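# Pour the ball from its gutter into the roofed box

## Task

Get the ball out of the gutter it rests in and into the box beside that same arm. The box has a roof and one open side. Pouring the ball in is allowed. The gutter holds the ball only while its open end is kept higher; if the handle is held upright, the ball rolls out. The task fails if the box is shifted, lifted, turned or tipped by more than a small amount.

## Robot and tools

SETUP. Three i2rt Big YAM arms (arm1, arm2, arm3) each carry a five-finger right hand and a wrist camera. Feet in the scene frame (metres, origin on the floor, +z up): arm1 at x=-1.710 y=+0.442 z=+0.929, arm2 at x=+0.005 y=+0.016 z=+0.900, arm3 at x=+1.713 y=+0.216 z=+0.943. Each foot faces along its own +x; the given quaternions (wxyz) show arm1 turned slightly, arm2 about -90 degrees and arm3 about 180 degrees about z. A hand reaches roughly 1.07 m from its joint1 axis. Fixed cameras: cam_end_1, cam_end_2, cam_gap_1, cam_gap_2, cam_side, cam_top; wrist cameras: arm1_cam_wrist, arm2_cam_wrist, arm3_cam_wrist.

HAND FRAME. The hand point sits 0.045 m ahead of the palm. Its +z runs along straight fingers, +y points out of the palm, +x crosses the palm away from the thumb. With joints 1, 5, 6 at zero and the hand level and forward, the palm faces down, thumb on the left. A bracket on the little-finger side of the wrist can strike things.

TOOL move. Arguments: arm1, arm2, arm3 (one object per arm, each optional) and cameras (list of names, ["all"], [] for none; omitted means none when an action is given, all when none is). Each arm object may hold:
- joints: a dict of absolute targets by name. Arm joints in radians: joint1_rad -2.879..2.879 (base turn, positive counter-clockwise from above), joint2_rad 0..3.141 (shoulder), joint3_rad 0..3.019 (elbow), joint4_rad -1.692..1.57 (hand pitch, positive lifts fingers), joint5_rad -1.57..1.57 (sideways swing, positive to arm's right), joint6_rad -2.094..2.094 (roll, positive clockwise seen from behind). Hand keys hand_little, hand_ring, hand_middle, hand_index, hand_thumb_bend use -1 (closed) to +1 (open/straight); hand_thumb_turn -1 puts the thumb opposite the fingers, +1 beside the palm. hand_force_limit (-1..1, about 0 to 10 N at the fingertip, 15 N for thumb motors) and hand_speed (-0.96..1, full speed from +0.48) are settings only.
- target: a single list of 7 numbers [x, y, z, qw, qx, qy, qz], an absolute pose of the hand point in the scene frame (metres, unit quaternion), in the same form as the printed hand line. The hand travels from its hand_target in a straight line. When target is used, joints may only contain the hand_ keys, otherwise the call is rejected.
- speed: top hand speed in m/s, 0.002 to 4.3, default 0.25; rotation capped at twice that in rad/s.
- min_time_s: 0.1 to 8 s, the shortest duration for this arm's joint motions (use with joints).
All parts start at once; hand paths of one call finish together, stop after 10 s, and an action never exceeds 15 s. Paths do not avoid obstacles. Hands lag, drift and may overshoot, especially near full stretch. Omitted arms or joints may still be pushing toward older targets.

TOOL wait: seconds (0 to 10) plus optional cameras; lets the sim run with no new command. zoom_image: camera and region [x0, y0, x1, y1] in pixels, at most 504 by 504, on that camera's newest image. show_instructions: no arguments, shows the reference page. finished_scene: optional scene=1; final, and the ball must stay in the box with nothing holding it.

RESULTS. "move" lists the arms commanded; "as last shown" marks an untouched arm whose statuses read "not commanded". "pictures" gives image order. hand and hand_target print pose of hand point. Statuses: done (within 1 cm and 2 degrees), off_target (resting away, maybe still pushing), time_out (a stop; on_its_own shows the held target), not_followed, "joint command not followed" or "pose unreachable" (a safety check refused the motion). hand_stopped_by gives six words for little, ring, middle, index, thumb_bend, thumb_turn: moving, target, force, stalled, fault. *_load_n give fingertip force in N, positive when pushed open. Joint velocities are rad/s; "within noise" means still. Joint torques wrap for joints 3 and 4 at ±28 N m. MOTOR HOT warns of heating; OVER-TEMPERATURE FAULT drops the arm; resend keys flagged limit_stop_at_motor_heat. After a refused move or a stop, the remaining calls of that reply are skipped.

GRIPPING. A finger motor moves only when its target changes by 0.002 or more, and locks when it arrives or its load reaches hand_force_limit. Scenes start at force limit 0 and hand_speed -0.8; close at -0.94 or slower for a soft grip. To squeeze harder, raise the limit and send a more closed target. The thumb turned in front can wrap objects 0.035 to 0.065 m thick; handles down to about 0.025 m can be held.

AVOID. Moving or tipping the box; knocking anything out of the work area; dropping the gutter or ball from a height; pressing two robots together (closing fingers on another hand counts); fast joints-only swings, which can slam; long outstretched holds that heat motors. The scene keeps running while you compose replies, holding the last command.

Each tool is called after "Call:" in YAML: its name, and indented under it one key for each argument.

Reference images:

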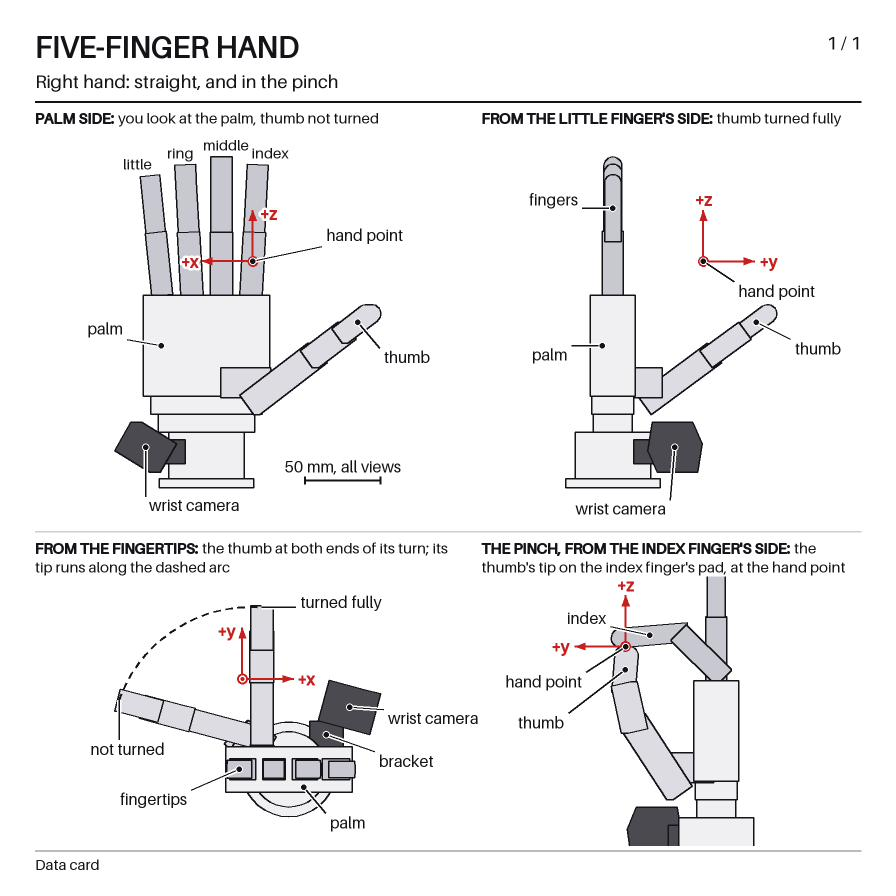

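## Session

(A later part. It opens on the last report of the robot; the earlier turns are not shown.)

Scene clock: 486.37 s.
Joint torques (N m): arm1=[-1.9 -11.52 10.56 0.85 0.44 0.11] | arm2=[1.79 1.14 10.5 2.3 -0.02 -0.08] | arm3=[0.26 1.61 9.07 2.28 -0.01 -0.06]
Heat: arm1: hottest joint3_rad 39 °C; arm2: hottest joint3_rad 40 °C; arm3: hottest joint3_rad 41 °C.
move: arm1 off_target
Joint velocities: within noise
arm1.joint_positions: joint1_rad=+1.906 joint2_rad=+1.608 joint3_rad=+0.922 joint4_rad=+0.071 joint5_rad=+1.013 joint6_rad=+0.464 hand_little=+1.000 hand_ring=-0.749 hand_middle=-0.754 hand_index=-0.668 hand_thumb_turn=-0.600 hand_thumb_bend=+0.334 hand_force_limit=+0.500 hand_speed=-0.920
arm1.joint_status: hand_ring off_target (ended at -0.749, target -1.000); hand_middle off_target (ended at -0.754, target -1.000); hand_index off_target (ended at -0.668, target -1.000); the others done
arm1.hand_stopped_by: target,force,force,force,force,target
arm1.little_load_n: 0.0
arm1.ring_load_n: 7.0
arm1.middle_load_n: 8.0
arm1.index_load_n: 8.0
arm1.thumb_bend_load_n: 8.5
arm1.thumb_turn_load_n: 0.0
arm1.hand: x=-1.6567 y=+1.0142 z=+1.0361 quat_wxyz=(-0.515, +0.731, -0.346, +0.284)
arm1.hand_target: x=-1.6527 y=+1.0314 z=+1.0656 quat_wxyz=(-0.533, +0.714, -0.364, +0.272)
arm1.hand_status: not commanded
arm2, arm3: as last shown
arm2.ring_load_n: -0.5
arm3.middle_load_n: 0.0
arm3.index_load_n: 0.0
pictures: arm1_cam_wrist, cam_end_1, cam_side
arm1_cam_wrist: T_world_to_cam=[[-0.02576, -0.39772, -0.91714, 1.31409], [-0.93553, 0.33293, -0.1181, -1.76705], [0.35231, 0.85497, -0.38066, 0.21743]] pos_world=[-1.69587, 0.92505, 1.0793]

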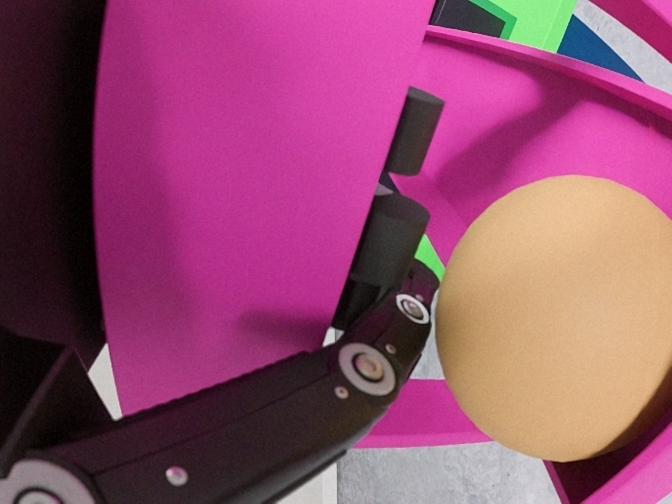

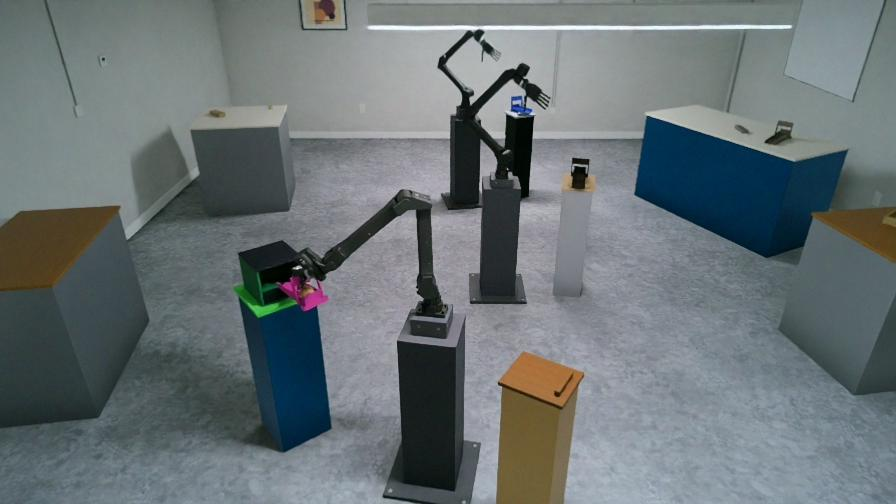

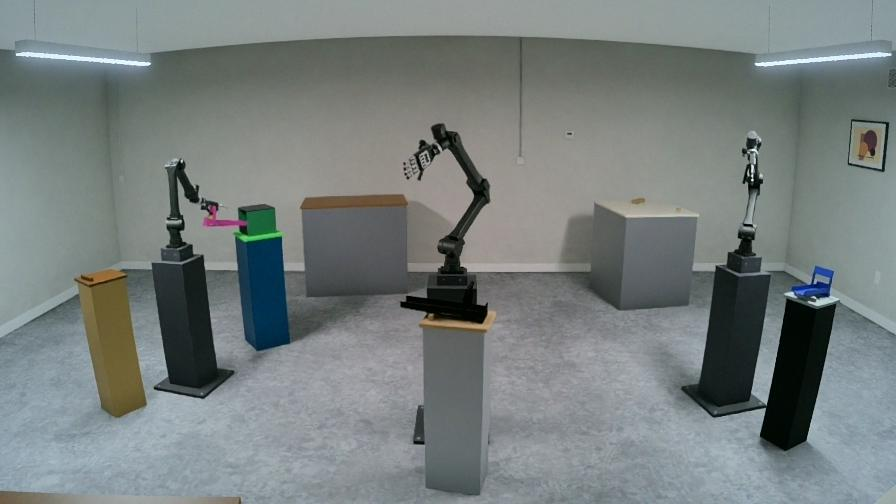

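Call:
move:
  arm1: {"joints": {"hand_middle": 0.2, "hand_speed": -0.8}}
  cameras: ["cam_end_1", "cam_side", "arm1_cam_wrist"]

Call:
zoom_image:
  camera: "cam_end_1"
  region: [230, 210, 350, 330]

Scene clock: 496.70 s.
Joint torques (N m): arm1=[-2.2 -11.16 10.37 0.85 0.47 0.14] | arm2=[1.9 1.08 10.36 2.21 -0.01 -0.07] | arm3=[0.32 1.61 9.09 2.28 -0.01 -0.06]
Heat: arm1: hottest joint3_rad 40 °C; arm2: hottest joint3_rad 40 °C; arm3: hottest joint3_rad 41 °C.
move: arm1 done
Joint velocities: within noise
arm1.joint_positions: joint1_rad=+1.906 joint2_rad=+1.608 joint3_rad=+0.922 joint4_rad=+0.070 joint5_rad=+1.013 joint6_rad=+0.464 hand_little=+1.000 hand_ring=-0.748 hand_middle=+0.200 hand_index=-0.668 hand_thumb_turn=-0.600 hand_thumb_bend=+0.334 hand_force_limit=+0.500 hand_speed=-0.800
arm1.joint_status: all done
arm1.hand_stopped_by: target,force,target,force,force,target
arm1.little_load_n: 0.0
arm1.ring_load_n: 7.5
arm1.middle_load_n: 0.0
arm1.index_load_n: 8.0
arm1.thumb_bend_load_n: 8.5
arm1.thumb_turn_load_n: 0.0
arm1.hand: x=-1.6568 y=+1.0141 z=+1.0360 quat_wxyz=(-0.515, +0.731, -0.346, +0.284)
arm1.hand_target: x=-1.6527 y=+1.0314 z=+1.0656 quat_wxyz=(-0.533, +0.714, -0.364, +0.272)
arm1.hand_status: not commanded
arm2, arm3: as last shown
arm2.ring_load_n: 0.0
pictures: arm1_cam_wrist, cam_end_1, cam_side
arm1_cam_wrist: T_world_to_cam=[[-0.02573, -0.39845, -0.91683, 1.31439], [-0.93567, 0.33247, -0.11823, -1.76674], [0.35193, 0.85481, -0.38138, 0.21766]] pos_world=[-1.69587, 0.92504, 1.07919]

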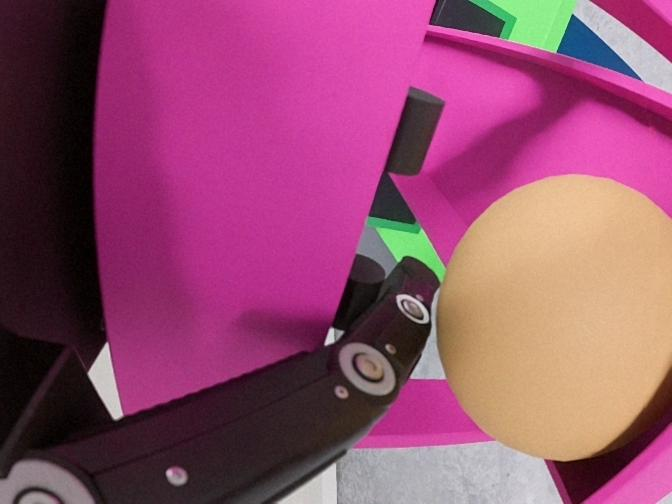

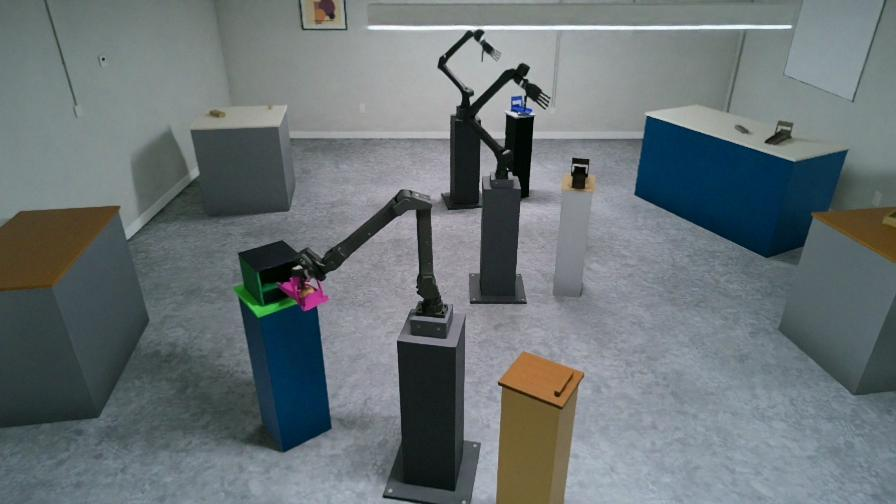

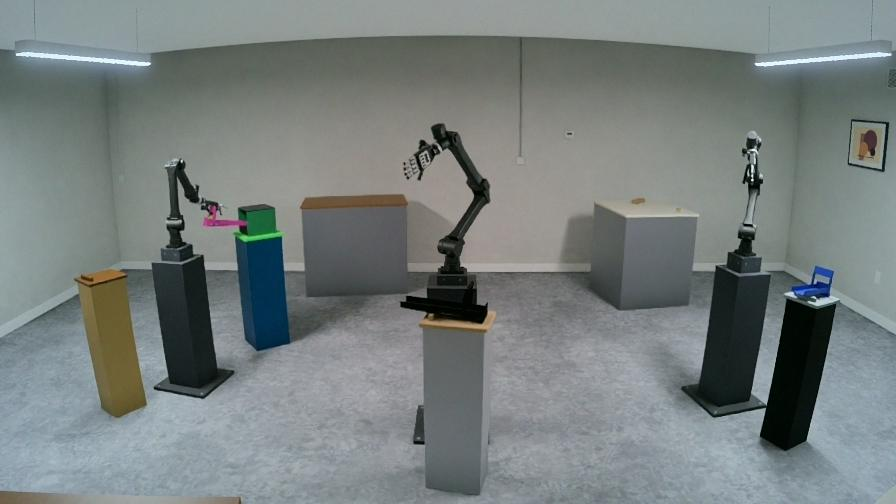

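Scaled by 4.200 from the camera's image (finer frame: 1280x720).

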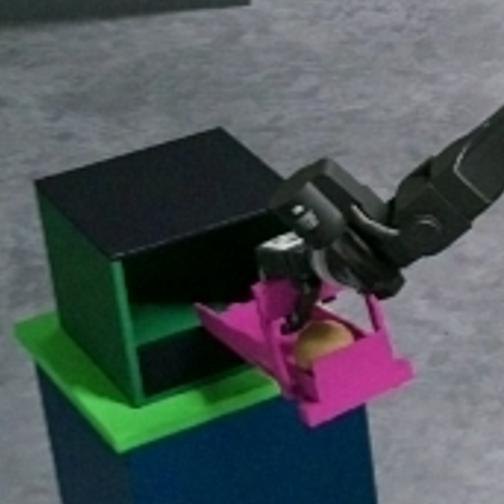

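Call:
move:
  arm1: {"target": [-1.6368, 1.0435, 1.1046, 0.4722, -0.7556, 0.3850, -0.2406], "speed": 0.06}
  cameras: ["cam_end_1", "cam_side", "arm1_cam_wrist"]

Call:
zoom_image:
  camera: "cam_end_1"
  region: [230, 210, 350, 330]

Call:
zoom_image:
  camera: "cam_side"
  region: [190, 180, 280, 250]

Scene clock: 506.50 s.
Joint torques (N m): arm1=[-1.96 -12.04 11.84 0.7 0.49 0.1] | arm2=[1.73 1.08 10.37 2.32 -0.03 -0.1] | arm3=[0.32 1.73 9.09 2.28 -0.01 -0.06]
Heat: arm1: hottest joint3_rad 40 °C; arm2: hottest joint3_rad 40 °C; arm3: hottest joint3_rad 41 °C.
move: arm1 off_target
Joint velocities: within noise
arm1.joint_positions: joint1_rad=+1.834 joint2_rad=+1.575 joint3_rad=+1.101 joint4_rad=-0.335 joint5_rad=+0.870 joint6_rad=+0.585 hand_little=+1.000 hand_ring=-0.749 hand_middle=+0.200 hand_index=-0.668 hand_thumb_turn=-0.600 hand_thumb_bend=+0.334 hand_force_limit=+0.500 hand_speed=-0.800
arm1.joint_status: not commanded
arm1.hand_stopped_by: target,force,target,force,force,target
arm1.little_load_n: 0.0
arm1.ring_load_n: 4.0
arm1.middle_load_n: 0.0
arm1.index_load_n: 8.0
arm1.thumb_bend_load_n: 9.0
arm1.thumb_turn_load_n: 0.0
arm1.hand: x=-1.6423 y=+1.0237 z=+1.0674 quat_wxyz=(-0.447, +0.775, -0.366, +0.255)
arm1.hand_target: x=-1.6368 y=+1.0414 z=+1.1050 quat_wxyz=(-0.473, +0.756, -0.385, +0.241)
arm1.hand_status: off_target (0.042 m and 4.6 deg from the pose sent, 0.077 m and 8.8 deg at the start)
arm2, arm3: as last shown
pictures: arm1_cam_wrist, cam_end_1, cam_side
arm1_cam_wrist: T_world_to_cam=[[-0.1493, -0.49747, -0.85454, 1.1794], [-0.94295, 0.33174, -0.02837, -1.8597], [0.29759, 0.80154, -0.51862, 0.32808]] pos_world=[-1.67514, 0.94068, 1.12523]

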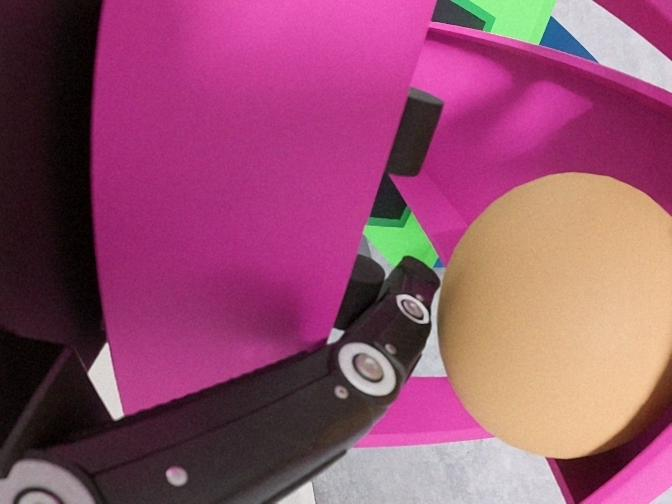

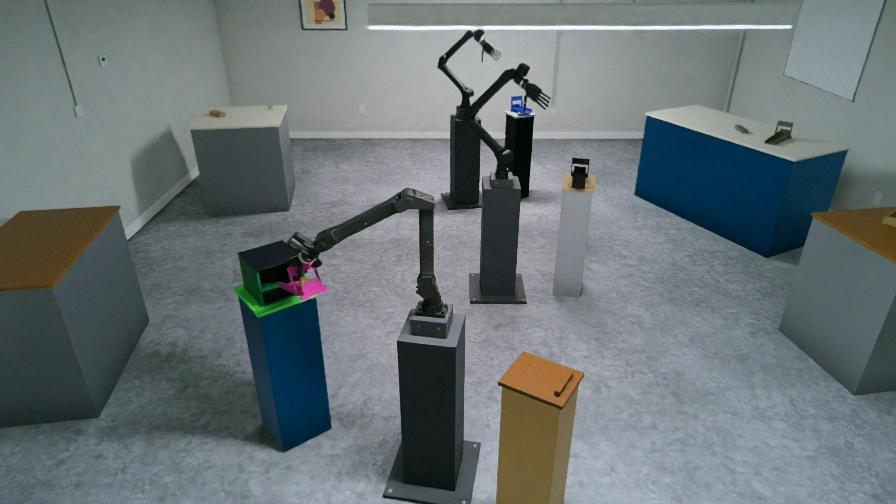

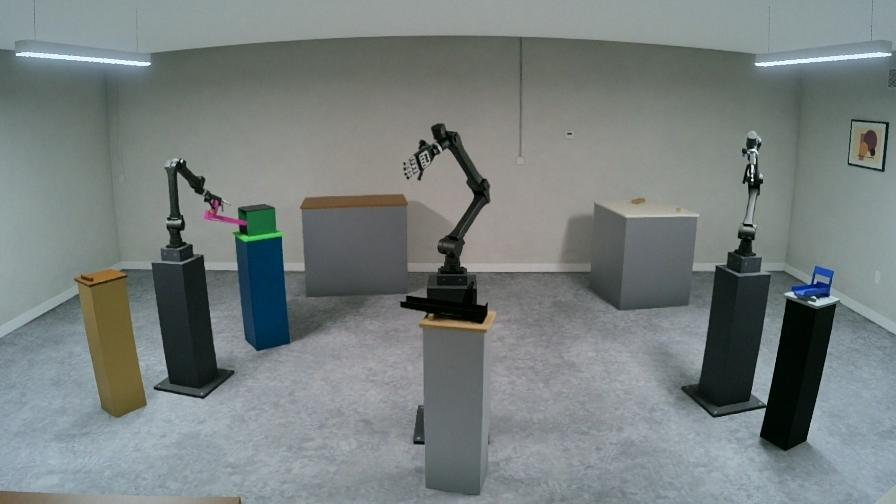

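Scaled by 4.200 from the camera's image (finer frame: 1280x720).

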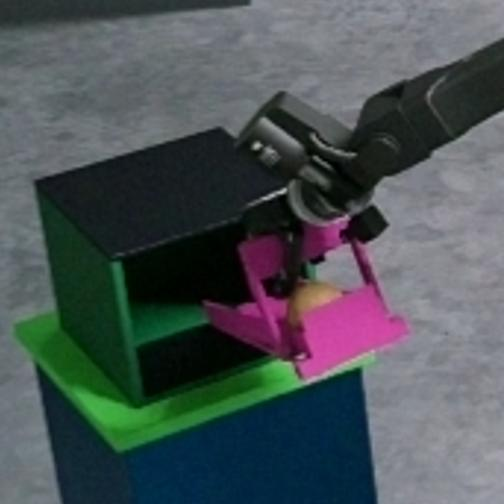

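Scaled by 5.600 from the camera's image (finer frame: 1280x720).

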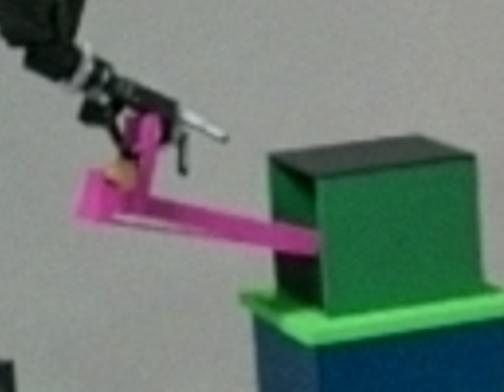

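Call:
move:
  arm1: {"joints": {"hand_index": 0.0, "hand_speed": -0.8}}
  cameras: ["arm1_cam_wrist", "cam_side"]

Call:
move:
  arm1: {"joints": {"hand_thumb_bend": -0.6, "hand_speed": -0.85, "hand_force_limit": 0.2}}
  cameras: ["arm1_cam_wrist", "cam_end_1", "cam_side"]

Call:
zoom_image:
  camera: "cam_end_1"
  region: [230, 210, 350, 330]

Call:
zoom_image:
  camera: "cam_side"
  region: [190, 180, 280, 250]

Scene clock: 521.43 s.
Joint torques (N m): arm1=[-1.96 -12.45 11.93 0.79 0.55 0.16] | arm2=[1.38 1.32 10.36 2.22 -0.02 -0.08] | arm3=[0.32 1.67 9.09 2.26 -0.01 -0.06]
Heat: arm1: hottest joint3_rad 43 °C; arm2: hottest joint3_rad 40 °C; arm3: hottest joint3_rad 41 °C.
move: arm1 off_target
Joint velocities: within noise
arm1.joint_positions: joint1_rad=+1.834 joint2_rad=+1.575 joint3_rad=+1.101 joint4_rad=-0.336 joint5_rad=+0.870 joint6_rad=+0.585 hand_little=+1.000 hand_ring=-0.749 hand_middle=+0.200 hand_index=-0.559 hand_thumb_turn=-0.600 hand_thumb_bend=+0.334 hand_force_limit=+0.500 hand_speed=-0.800
arm1.joint_status: hand_index off_target (ended at -0.559, target +0.000); the others done
arm1.hand_stopped_by: target,force,target,stalled,force,target
arm1.little_load_n: 0.0
arm1.ring_load_n: 4.0
arm1.middle_load_n: 0.0
arm1.index_load_n: -12.5
arm1.thumb_bend_load_n: 7.5
arm1.thumb_turn_load_n: 0.0
arm1.hand: x=-1.6423 y=+1.0237 z=+1.0674 quat_wxyz=(-0.447, +0.775, -0.366, +0.255)
arm1.hand_target: x=-1.6368 y=+1.0413 z=+1.1049 quat_wxyz=(-0.472, +0.756, -0.385, +0.241)
arm1.hand_status: not commanded
arm2, arm3: as last shown
arm1_cam_wrist: T_world_to_cam=[[-0.14952, -0.4975, -0.85448, 1.17897], [-0.94288, 0.33193, -0.02828, -1.85985], [0.29769, 0.80144, -0.51872, 0.32854]] pos_world=[-1.67514, 0.94058, 1.12523]

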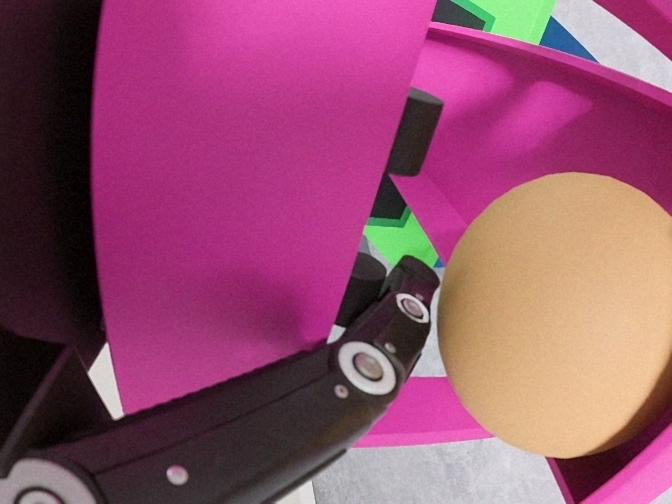

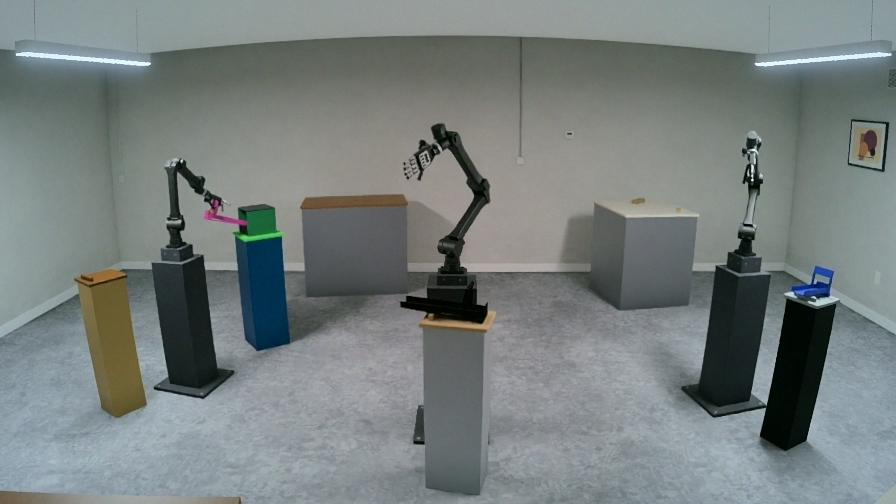

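Scene clock: 521.90 s.
Joint torques (N m): arm1=[-2.26 -12.04 11.9 0.83 0.53 0.12] | arm2=[1.9 1.32 10.45 2.19 -0.02 -0.07] | arm3=[0.32 1.67 9.07 2.28 -0.01 -0.06]
Heat: arm1: hottest joint3_rad 43 °C; arm2: hottest joint3_rad 40 °C; arm3: hottest joint3_rad 41 °C.
move: arm1 off_target
Joint velocities: within noise
arm1.joint_positions: joint1_rad=+1.834 joint2_rad=+1.575 joint3_rad=+1.101 joint4_rad=-0.336 joint5_rad=+0.870 joint6_rad=+0.586 hand_little=+1.000 hand_ring=-0.749 hand_middle=+0.200 hand_index=-0.559 hand_thumb_turn=-0.600 hand_thumb_bend=+0.327 hand_force_limit=+0.200 hand_speed=-0.850
arm1.joint_status: hand_thumb_bend off_target (ended at +0.327, target -0.600); the others done
arm1.hand_stopped_by: target,force,target,stalled,force,target
arm1.little_load_n: 0.0
arm1.ring_load_n: 4.0
arm1.middle_load_n: 0.0
arm1.index_load_n: -12.5
arm1.thumb_bend_load_n: 9.0
arm1.thumb_turn_load_n: 0.0
arm1.hand: x=-1.6423 y=+1.0237 z=+1.0674 quat_wxyz=(-0.447, +0.775, -0.366, +0.255)
arm1.hand_target: x=-1.6368 y=+1.0413 z=+1.1049 quat_wxyz=(-0.472, +0.756, -0.385, +0.241)
arm1.hand_status: not commanded
arm2, arm3: as last shown
arm3.middle_load_n: -0.5
arm1_cam_wrist: T_world_to_cam=[[-0.14982, -0.49725, -0.85458, 1.17833], [-0.94282, 0.33212, -0.02796, -1.86028], [0.29772, 0.80153, -0.51857, 0.32834]] pos_world=[-1.67514, 0.94058, 1.12523]

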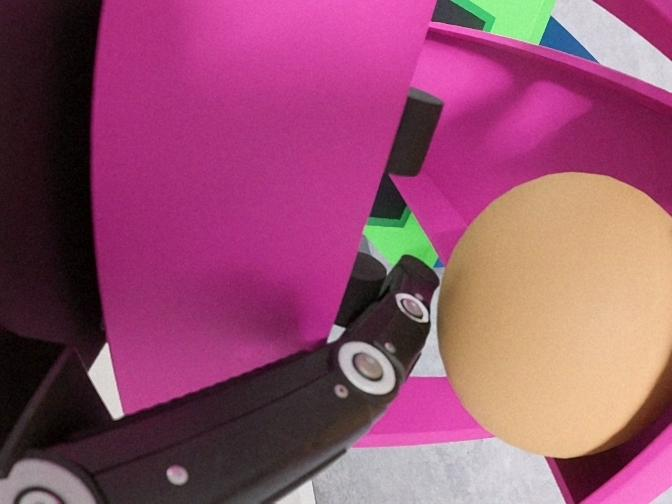

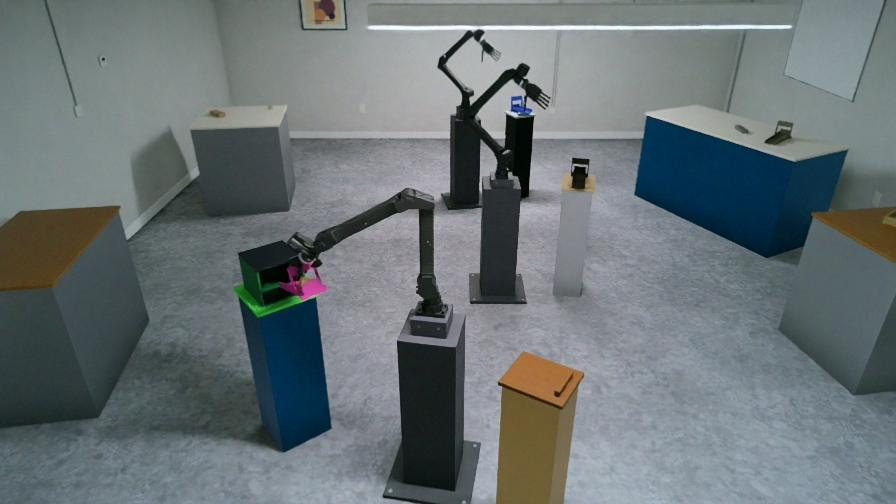

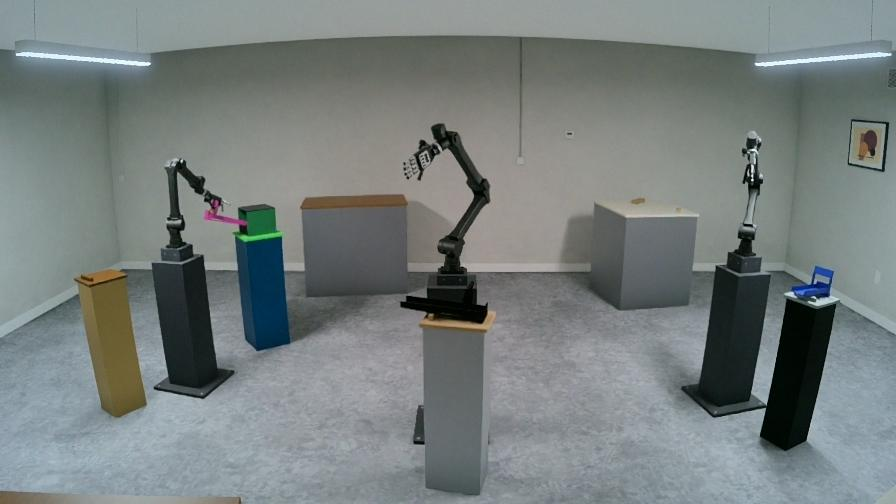

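Scaled by 4.200 from the camera's image (finer frame: 1280x720).

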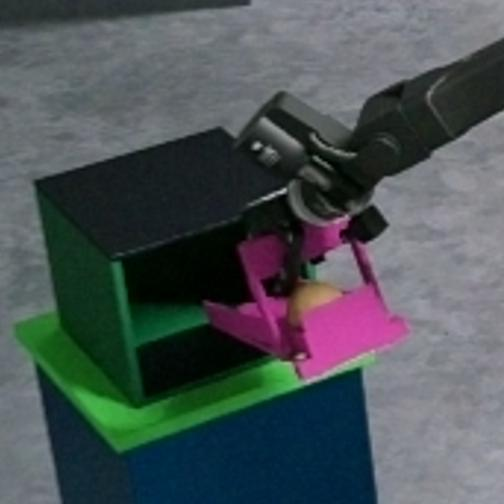

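Scaled by 5.600 from the camera's image (finer frame: 1280x720).

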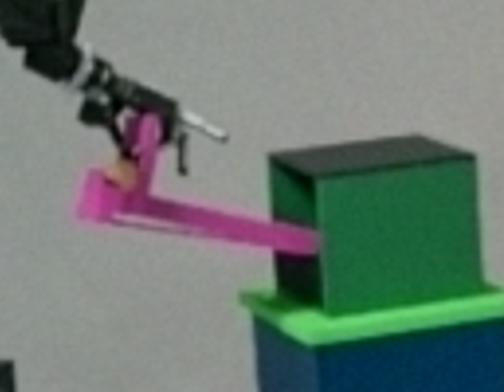

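Call:
move:
  arm1: {"joints": {"hand_index": -0.66, "hand_speed": -0.9, "hand_force_limit": 0.3}}

Call:
move:
  arm1: {"target": [-1.6246, 1.0276, 1.109, 0.4931, -0.7152, 0.4556, -0.1943], "speed": 0.08}
  cameras: ["arm1_cam_wrist", "cam_end_1", "cam_side"]

Call:
zoom_image:
  camera: "cam_end_1"
  region: [230, 210, 350, 330]

Call:
zoom_image:
  camera: "cam_side"
  region: [190, 180, 280, 250]

Scene clock: 531.50 s.
Joint torques (N m): arm1=[-1.73 -12.22 11.84 0.76 0.52 0.16] | arm2=[1.85 1.26 10.29 2.32 0 -0.08] | arm3=[0.26 1.67 9.07 2.28 -0.01 -0.06]
Heat: arm1: hottest joint3_rad 44 °C; arm2: hottest joint3_rad 40 °C; arm3: hottest joint3_rad 41 °C.
move: arm1 done
Joint velocities: within noise
arm1.joint_positions: joint1_rad=+1.834 joint2_rad=+1.575 joint3_rad=+1.101 joint4_rad=-0.336 joint5_rad=+0.870 joint6_rad=+0.586 hand_little=+1.000 hand_ring=-0.749 hand_middle=+0.200 hand_index=-0.658 hand_thumb_turn=-0.600 hand_thumb_bend=+0.327 hand_force_limit=+0.300 hand_speed=-0.900
arm1.joint_status: all done
arm1.hand_stopped_by: target,force,target,target,force,target
arm1.little_load_n: 0.0
arm1.ring_load_n: 4.0
arm1.middle_load_n: 0.0
arm1.index_load_n: 6.0
arm1.thumb_bend_load_n: 9.5
arm1.thumb_turn_load_n: 0.0
arm1.hand: x=-1.6423 y=+1.0237 z=+1.0674 quat_wxyz=(-0.447, +0.775, -0.366, +0.255)
arm1.hand_target: x=-1.6368 y=+1.0413 z=+1.1049 quat_wxyz=(-0.472, +0.756, -0.385, +0.241)
arm1.hand_status: not commanded
arm2, arm3: as last shown
arm3.middle_load_n: 0.0
pictures: none

Scene clock: 533.43 s.
Joint torques (N m): arm1=[-2.43 -11.52 7.58 1.96 0.51 0.2] | arm2=[1.9 0.91 10.21 2.36 -0.02 -0.09] | arm3=[0.26 1.67 9.09 2.28 -0.01 -0.06]
Heat: arm1: hottest joint3_rad 43 °C; arm2: hottest joint3_rad 40 °C; arm3: hottest joint3_rad 41 °C.
move: arm1 off_target
Joint velocities: within noise
arm1.joint_positions: joint1_rad=+1.803 joint2_rad=+1.516 joint3_rad=+1.078 joint4_rad=-0.323 joint5_rad=+0.847 joint6_rad=+0.743 hand_little=+1.000 hand_ring=-0.749 hand_middle=+0.200 hand_index=-0.658 hand_thumb_turn=-0.600 hand_thumb_bend=+0.327 hand_force_limit=+0.300 hand_speed=-0.900
arm1.joint_status: not commanded
arm1.hand_stopped_by: target,force,target,target,force,target
arm1.little_load_n: 0.0
arm1.ring_load_n: 3.0
arm1.middle_load_n: 0.0
arm1.index_load_n: 6.0
arm1.thumb_bend_load_n: 9.5
arm1.thumb_turn_load_n: 0.0
arm1.hand: x=-1.6314 y=+1.0252 z=+1.0936 quat_wxyz=(-0.478, +0.732, -0.441, +0.205)
arm1.hand_target: x=-1.6247 y=+1.0274 z=+1.1090 quat_wxyz=(-0.493, +0.715, -0.456, +0.194)
arm1.hand_status: off_target (0.017 m and 3.3 deg from the pose sent, 0.045 m and 15.1 deg at the start)
arm2.joint_positions: joint1_rad=-0.603 joint2_rad=+0.627 joint3_rad=+1.417 joint4_rad=-1.226 joint5_rad=+0.146 joint6_rad=-1.569 hand_little=+1.000 hand_ring=+1.000 hand_middle=+1.000 hand_index=+1.000 hand_thumb_turn=+1.000 hand_thumb_bend=+1.000 hand_force_limit=+0.000 hand_speed=-0.800
arm2.joint_status: not commanded
arm2.hand_stopped_by: target,target,target,target,target,target
arm2.little_load_n: 0.0
arm2.ring_load_n: 0.0
arm2.middle_load_n: 0.0
arm2.index_load_n: 0.0
arm2.thumb_bend_load_n: 0.0
arm2.thumb_turn_load_n: 0.0
arm2.hand: x=-0.2034 y=-0.1324 z=+1.4443 quat_wxyz=(+0.507, +0.352, -0.763, +0.192)
arm2.hand_target: x=-0.2022 y=-0.1306 z=+1.4562 quat_wxyz=(+0.517, +0.348, -0.757, +0.198)
arm2.hand_status: not commanded
arm3.joint_positions: joint1_rad=+0.812 joint2_rad=+0.649 joint3_rad=+1.379 joint4_rad=-1.341 joint5_rad=-0.058 joint6_rad=-1.526 hand_little=+1.000 hand_ring=+1.000 hand_middle=+1.000 hand_index=+1.000 hand_thumb_turn=+1.000 hand_thumb_bend=+1.000 hand_force_limit=+0.000 hand_speed=-0.800
arm3.joint_status: not commanded
arm3.hand_stopped_by: target,target,target,target,target,target
arm3.little_load_n: -0.5
arm3.ring_load_n: 0.0
arm3.middle_load_n: 0.0
arm3.index_load_n: 0.0
arm3.thumb_bend_load_n: 0.0
arm3.thumb_turn_load_n: 0.0
arm3.hand: x=+1.5332 y=+0.0333 z=+1.4262 quat_wxyz=(+0.386, +0.415, -0.785, +0.250)
arm3.hand_target: x=+1.5334 y=+0.0335 z=+1.4376 quat_wxyz=(+0.396, +0.412, -0.779, +0.256)
arm3.hand_status: not commanded
arm1_cam_wrist: T_world_to_cam=[[-0.27465, -0.33637, -0.90079, 0.88498], [-0.90545, 0.40577, 0.12455, -2.03114], [0.32362, 0.84983, -0.41601, 0.21805]] pos_world=[-1.6666, 0.93654, 1.14088]

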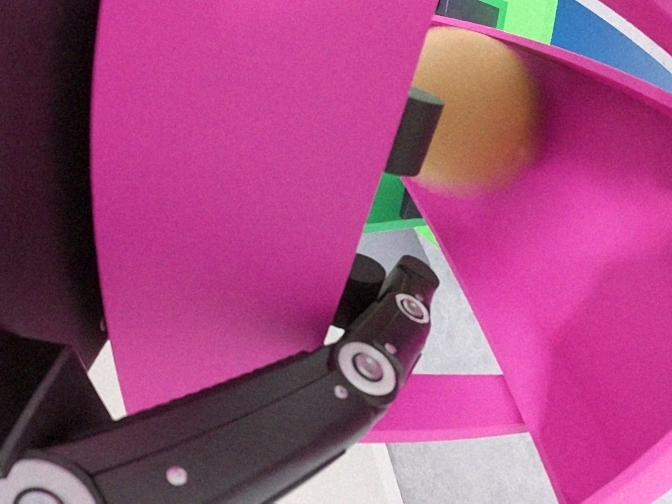

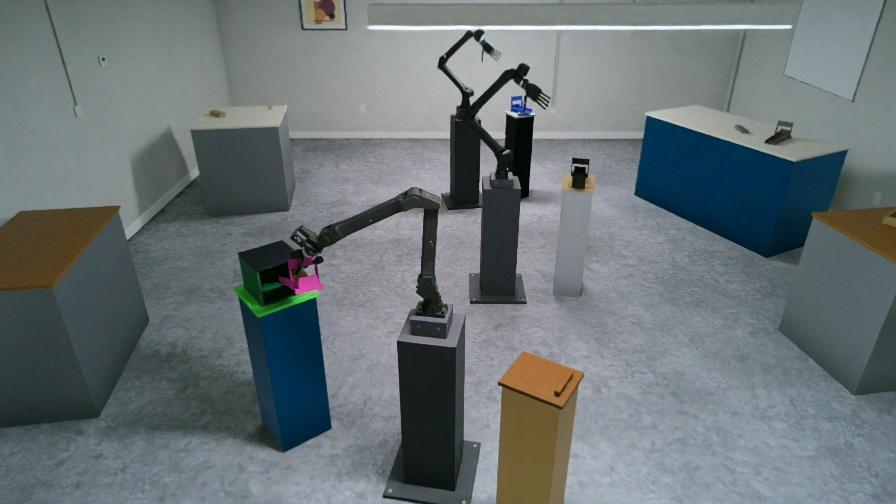

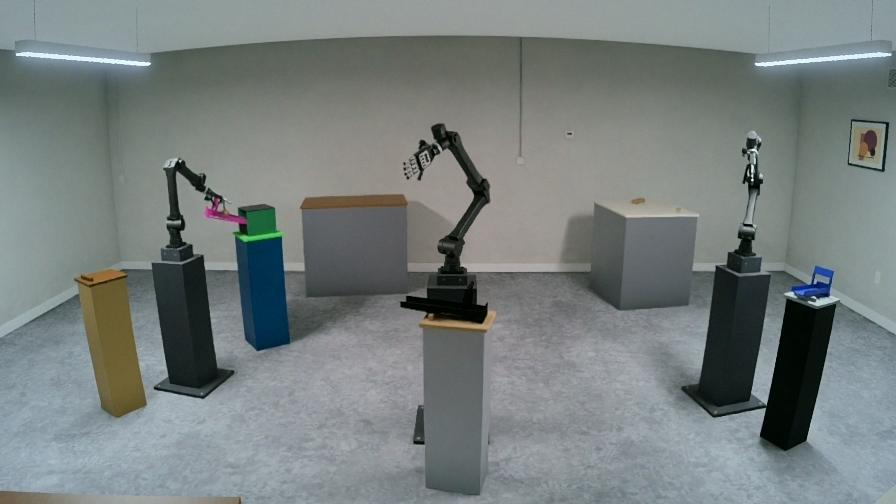

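Scaled by 4.200 from the camera's image (finer frame: 1280x720).

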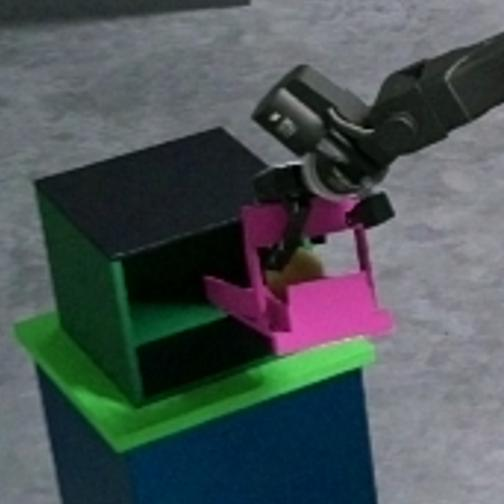

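Scaled by 5.600 from the camera's image (finer frame: 1280x720).

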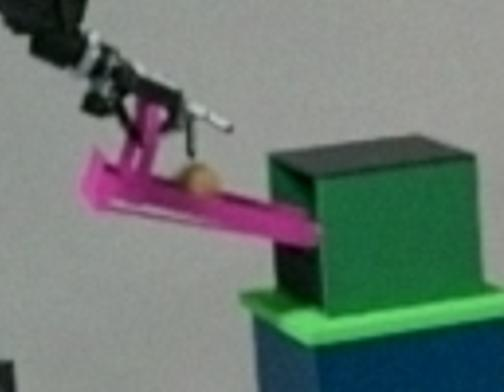

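Call:
wait:
  seconds: 1
  cameras: ["arm1_cam_wrist", "cam_end_1", "cam_side", "cam_top"]

Call:
zoom_image:
  camera: "cam_end_1"
  region: [230, 210, 350, 330]

Call:
zoom_image:
  camera: "cam_side"
  region: [190, 180, 280, 250]

Scene clock: 536.60 s.
Joint torques (N m): arm1=[-1.85 -11.99 7.49 1.74 0.56 0.12] | arm2=[1.55 1.26 10.39 2.32 -0.03 -0.08] | arm3=[0.32 1.73 9.07 2.29 0 -0.06]
Heat: arm1: hottest joint3_rad 43 °C; arm2: hottest joint3_rad 40 °C; arm3: hottest joint3_rad 41 °C.
Joint velocities: within noise
arm1.joint_positions: joint1_rad=+1.802 joint2_rad=+1.513 joint3_rad=+1.078 joint4_rad=-0.320 joint5_rad=+0.846 joint6_rad=+0.746 hand_little=+1.000 hand_ring=-0.749 hand_middle=+0.200 hand_index=-0.658 hand_thumb_turn=-0.600 hand_thumb_bend=+0.327 hand_force_limit=+0.300 hand_speed=-0.900
arm1.joint_status: not commanded
arm1.hand_stopped_by: target,force,target,target,force,target
arm1.little_load_n: 0.0
arm1.ring_load_n: 0.5
arm1.middle_load_n: 0.0
arm1.index_load_n: 6.0
arm1.thumb_bend_load_n: 9.5
arm1.thumb_turn_load_n: 0.0
arm1.hand: x=-1.6308 y=+1.0259 z=+1.0961 quat_wxyz=(-0.480, +0.729, -0.444, +0.203)
arm1.hand_target: x=-1.6246 y=+1.0274 z=+1.1089 quat_wxyz=(-0.493, +0.715, -0.456, +0.195)
arm1.hand_status: off_target (0.014 m and 2.7 deg from the pose sent, 0.045 m and 15.1 deg at the start)
arm2.joint_positions: joint1_rad=-0.603 joint2_rad=+0.627 joint3_rad=+1.417 joint4_rad=-1.226 joint5_rad=+0.146 joint6_rad=-1.569 hand_little=+1.000 hand_ring=+1.000 hand_middle=+1.000 hand_index=+1.000 hand_thumb_turn=+1.000 hand_thumb_bend=+1.000 hand_force_limit=+0.000 hand_speed=-0.800
arm2.joint_status: not commanded
arm2.hand_stopped_by: target,target,target,target,target,target
arm2.little_load_n: 0.0
arm2.ring_load_n: -0.5
arm2.middle_load_n: 0.0
arm2.index_load_n: 0.0
arm2.thumb_bend_load_n: 0.0
arm2.thumb_turn_load_n: 0.0
arm2.hand: x=-0.2034 y=-0.1324 z=+1.4443 quat_wxyz=(+0.507, +0.352, -0.763, +0.192)
arm2.hand_target: x=-0.2022 y=-0.1306 z=+1.4562 quat_wxyz=(+0.517, +0.348, -0.757, +0.198)
arm2.hand_status: not commanded
arm3.joint_positions: joint1_rad=+0.812 joint2_rad=+0.649 joint3_rad=+1.379 joint4_rad=-1.341 joint5_rad=-0.058 joint6_rad=-1.526 hand_little=+1.000 hand_ring=+1.000 hand_middle=+1.000 hand_index=+1.000 hand_thumb_turn=+1.000 hand_thumb_bend=+1.000 hand_force_limit=+0.000 hand_speed=-0.800
arm3.joint_status: not commanded
arm3.hand_stopped_by: target,target,target,target,target,target
arm3.little_load_n: 0.0
arm3.ring_load_n: 0.0
arm3.middle_load_n: 0.0
arm3.index_load_n: 0.0
arm3.thumb_bend_load_n: 0.0
arm3.thumb_turn_load_n: 0.0
arm3.hand: x=+1.5332 y=+0.0333 z=+1.4262 quat_wxyz=(+0.386, +0.415, -0.785, +0.250)
arm3.hand_target: x=+1.5334 y=+0.0335 z=+1.4376 quat_wxyz=(+0.396, +0.412, -0.779, +0.256)
arm3.hand_status: not commanded
wait: 1.00 s; at rest from the start
arm1_cam_wrist: T_world_to_cam=[[-0.27806, -0.32704, -0.90318, 0.87526], [-0.90413, 0.40665, 0.1311, -2.0371], [0.32441, 0.85304, -0.40876, 0.20829]] pos_world=[-1.666, 0.93696, 1.14272]

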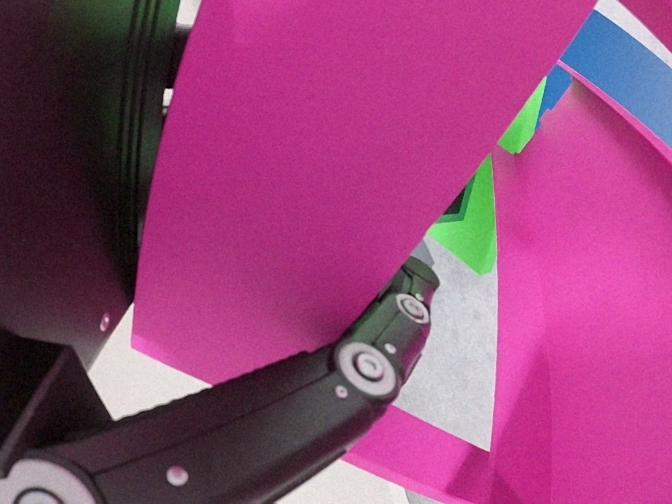

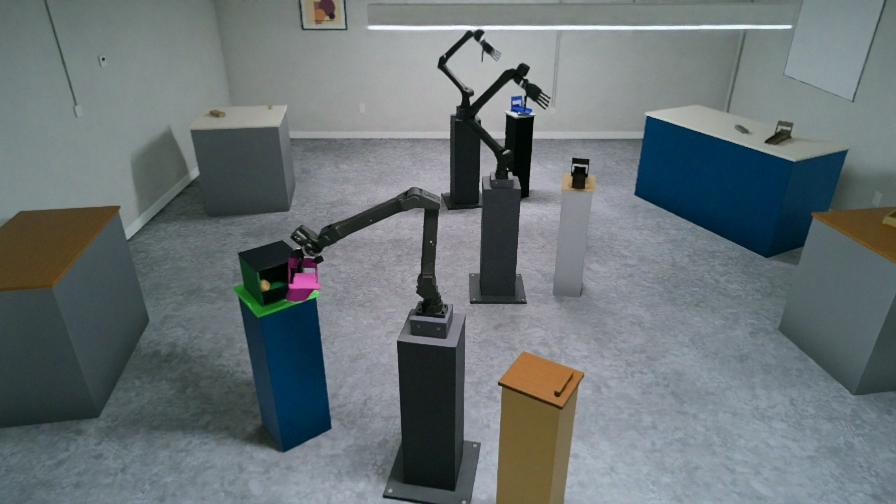

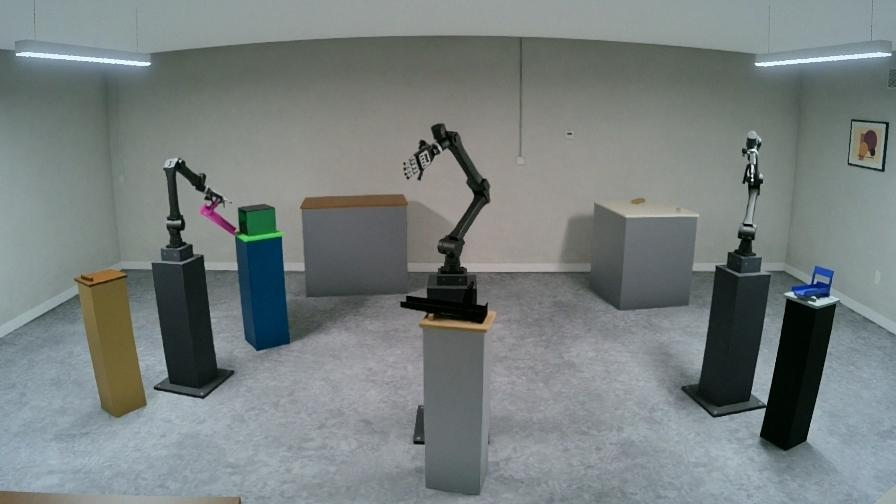

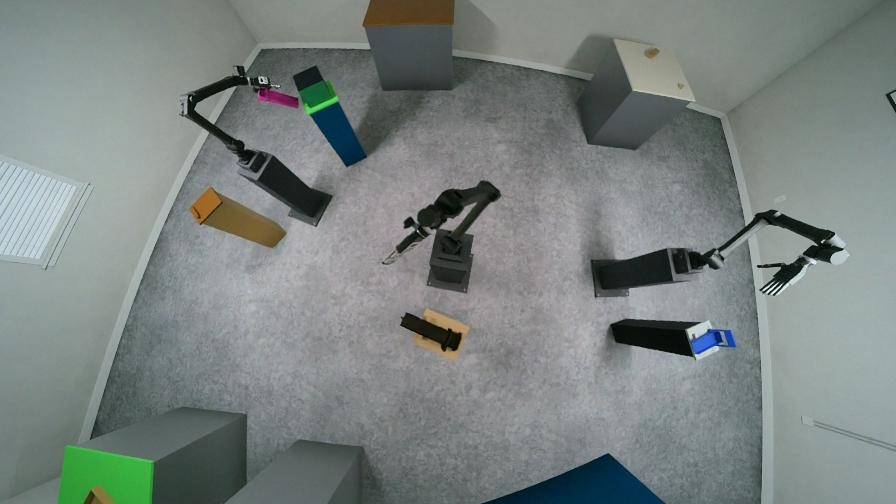

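Scaled by 4.200 from the camera's image (finer frame: 1280x720).

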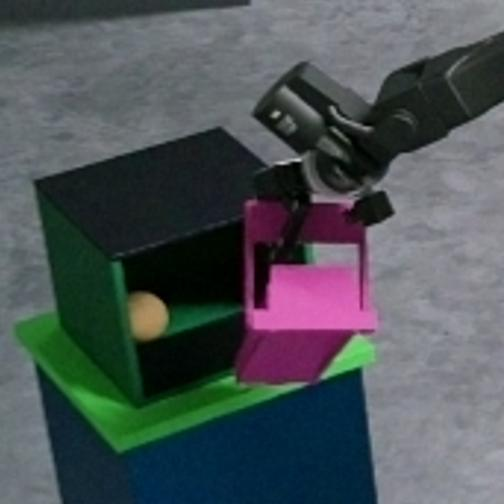

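Scaled by 5.600 from the camera's image (finer frame: 1280x720).

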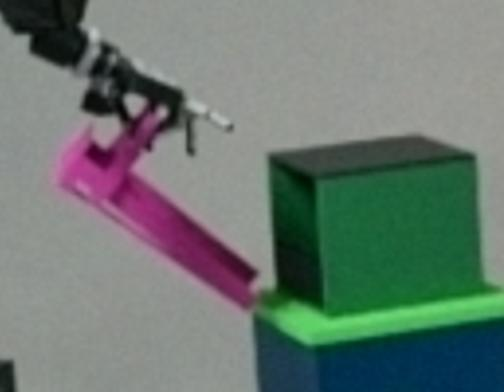

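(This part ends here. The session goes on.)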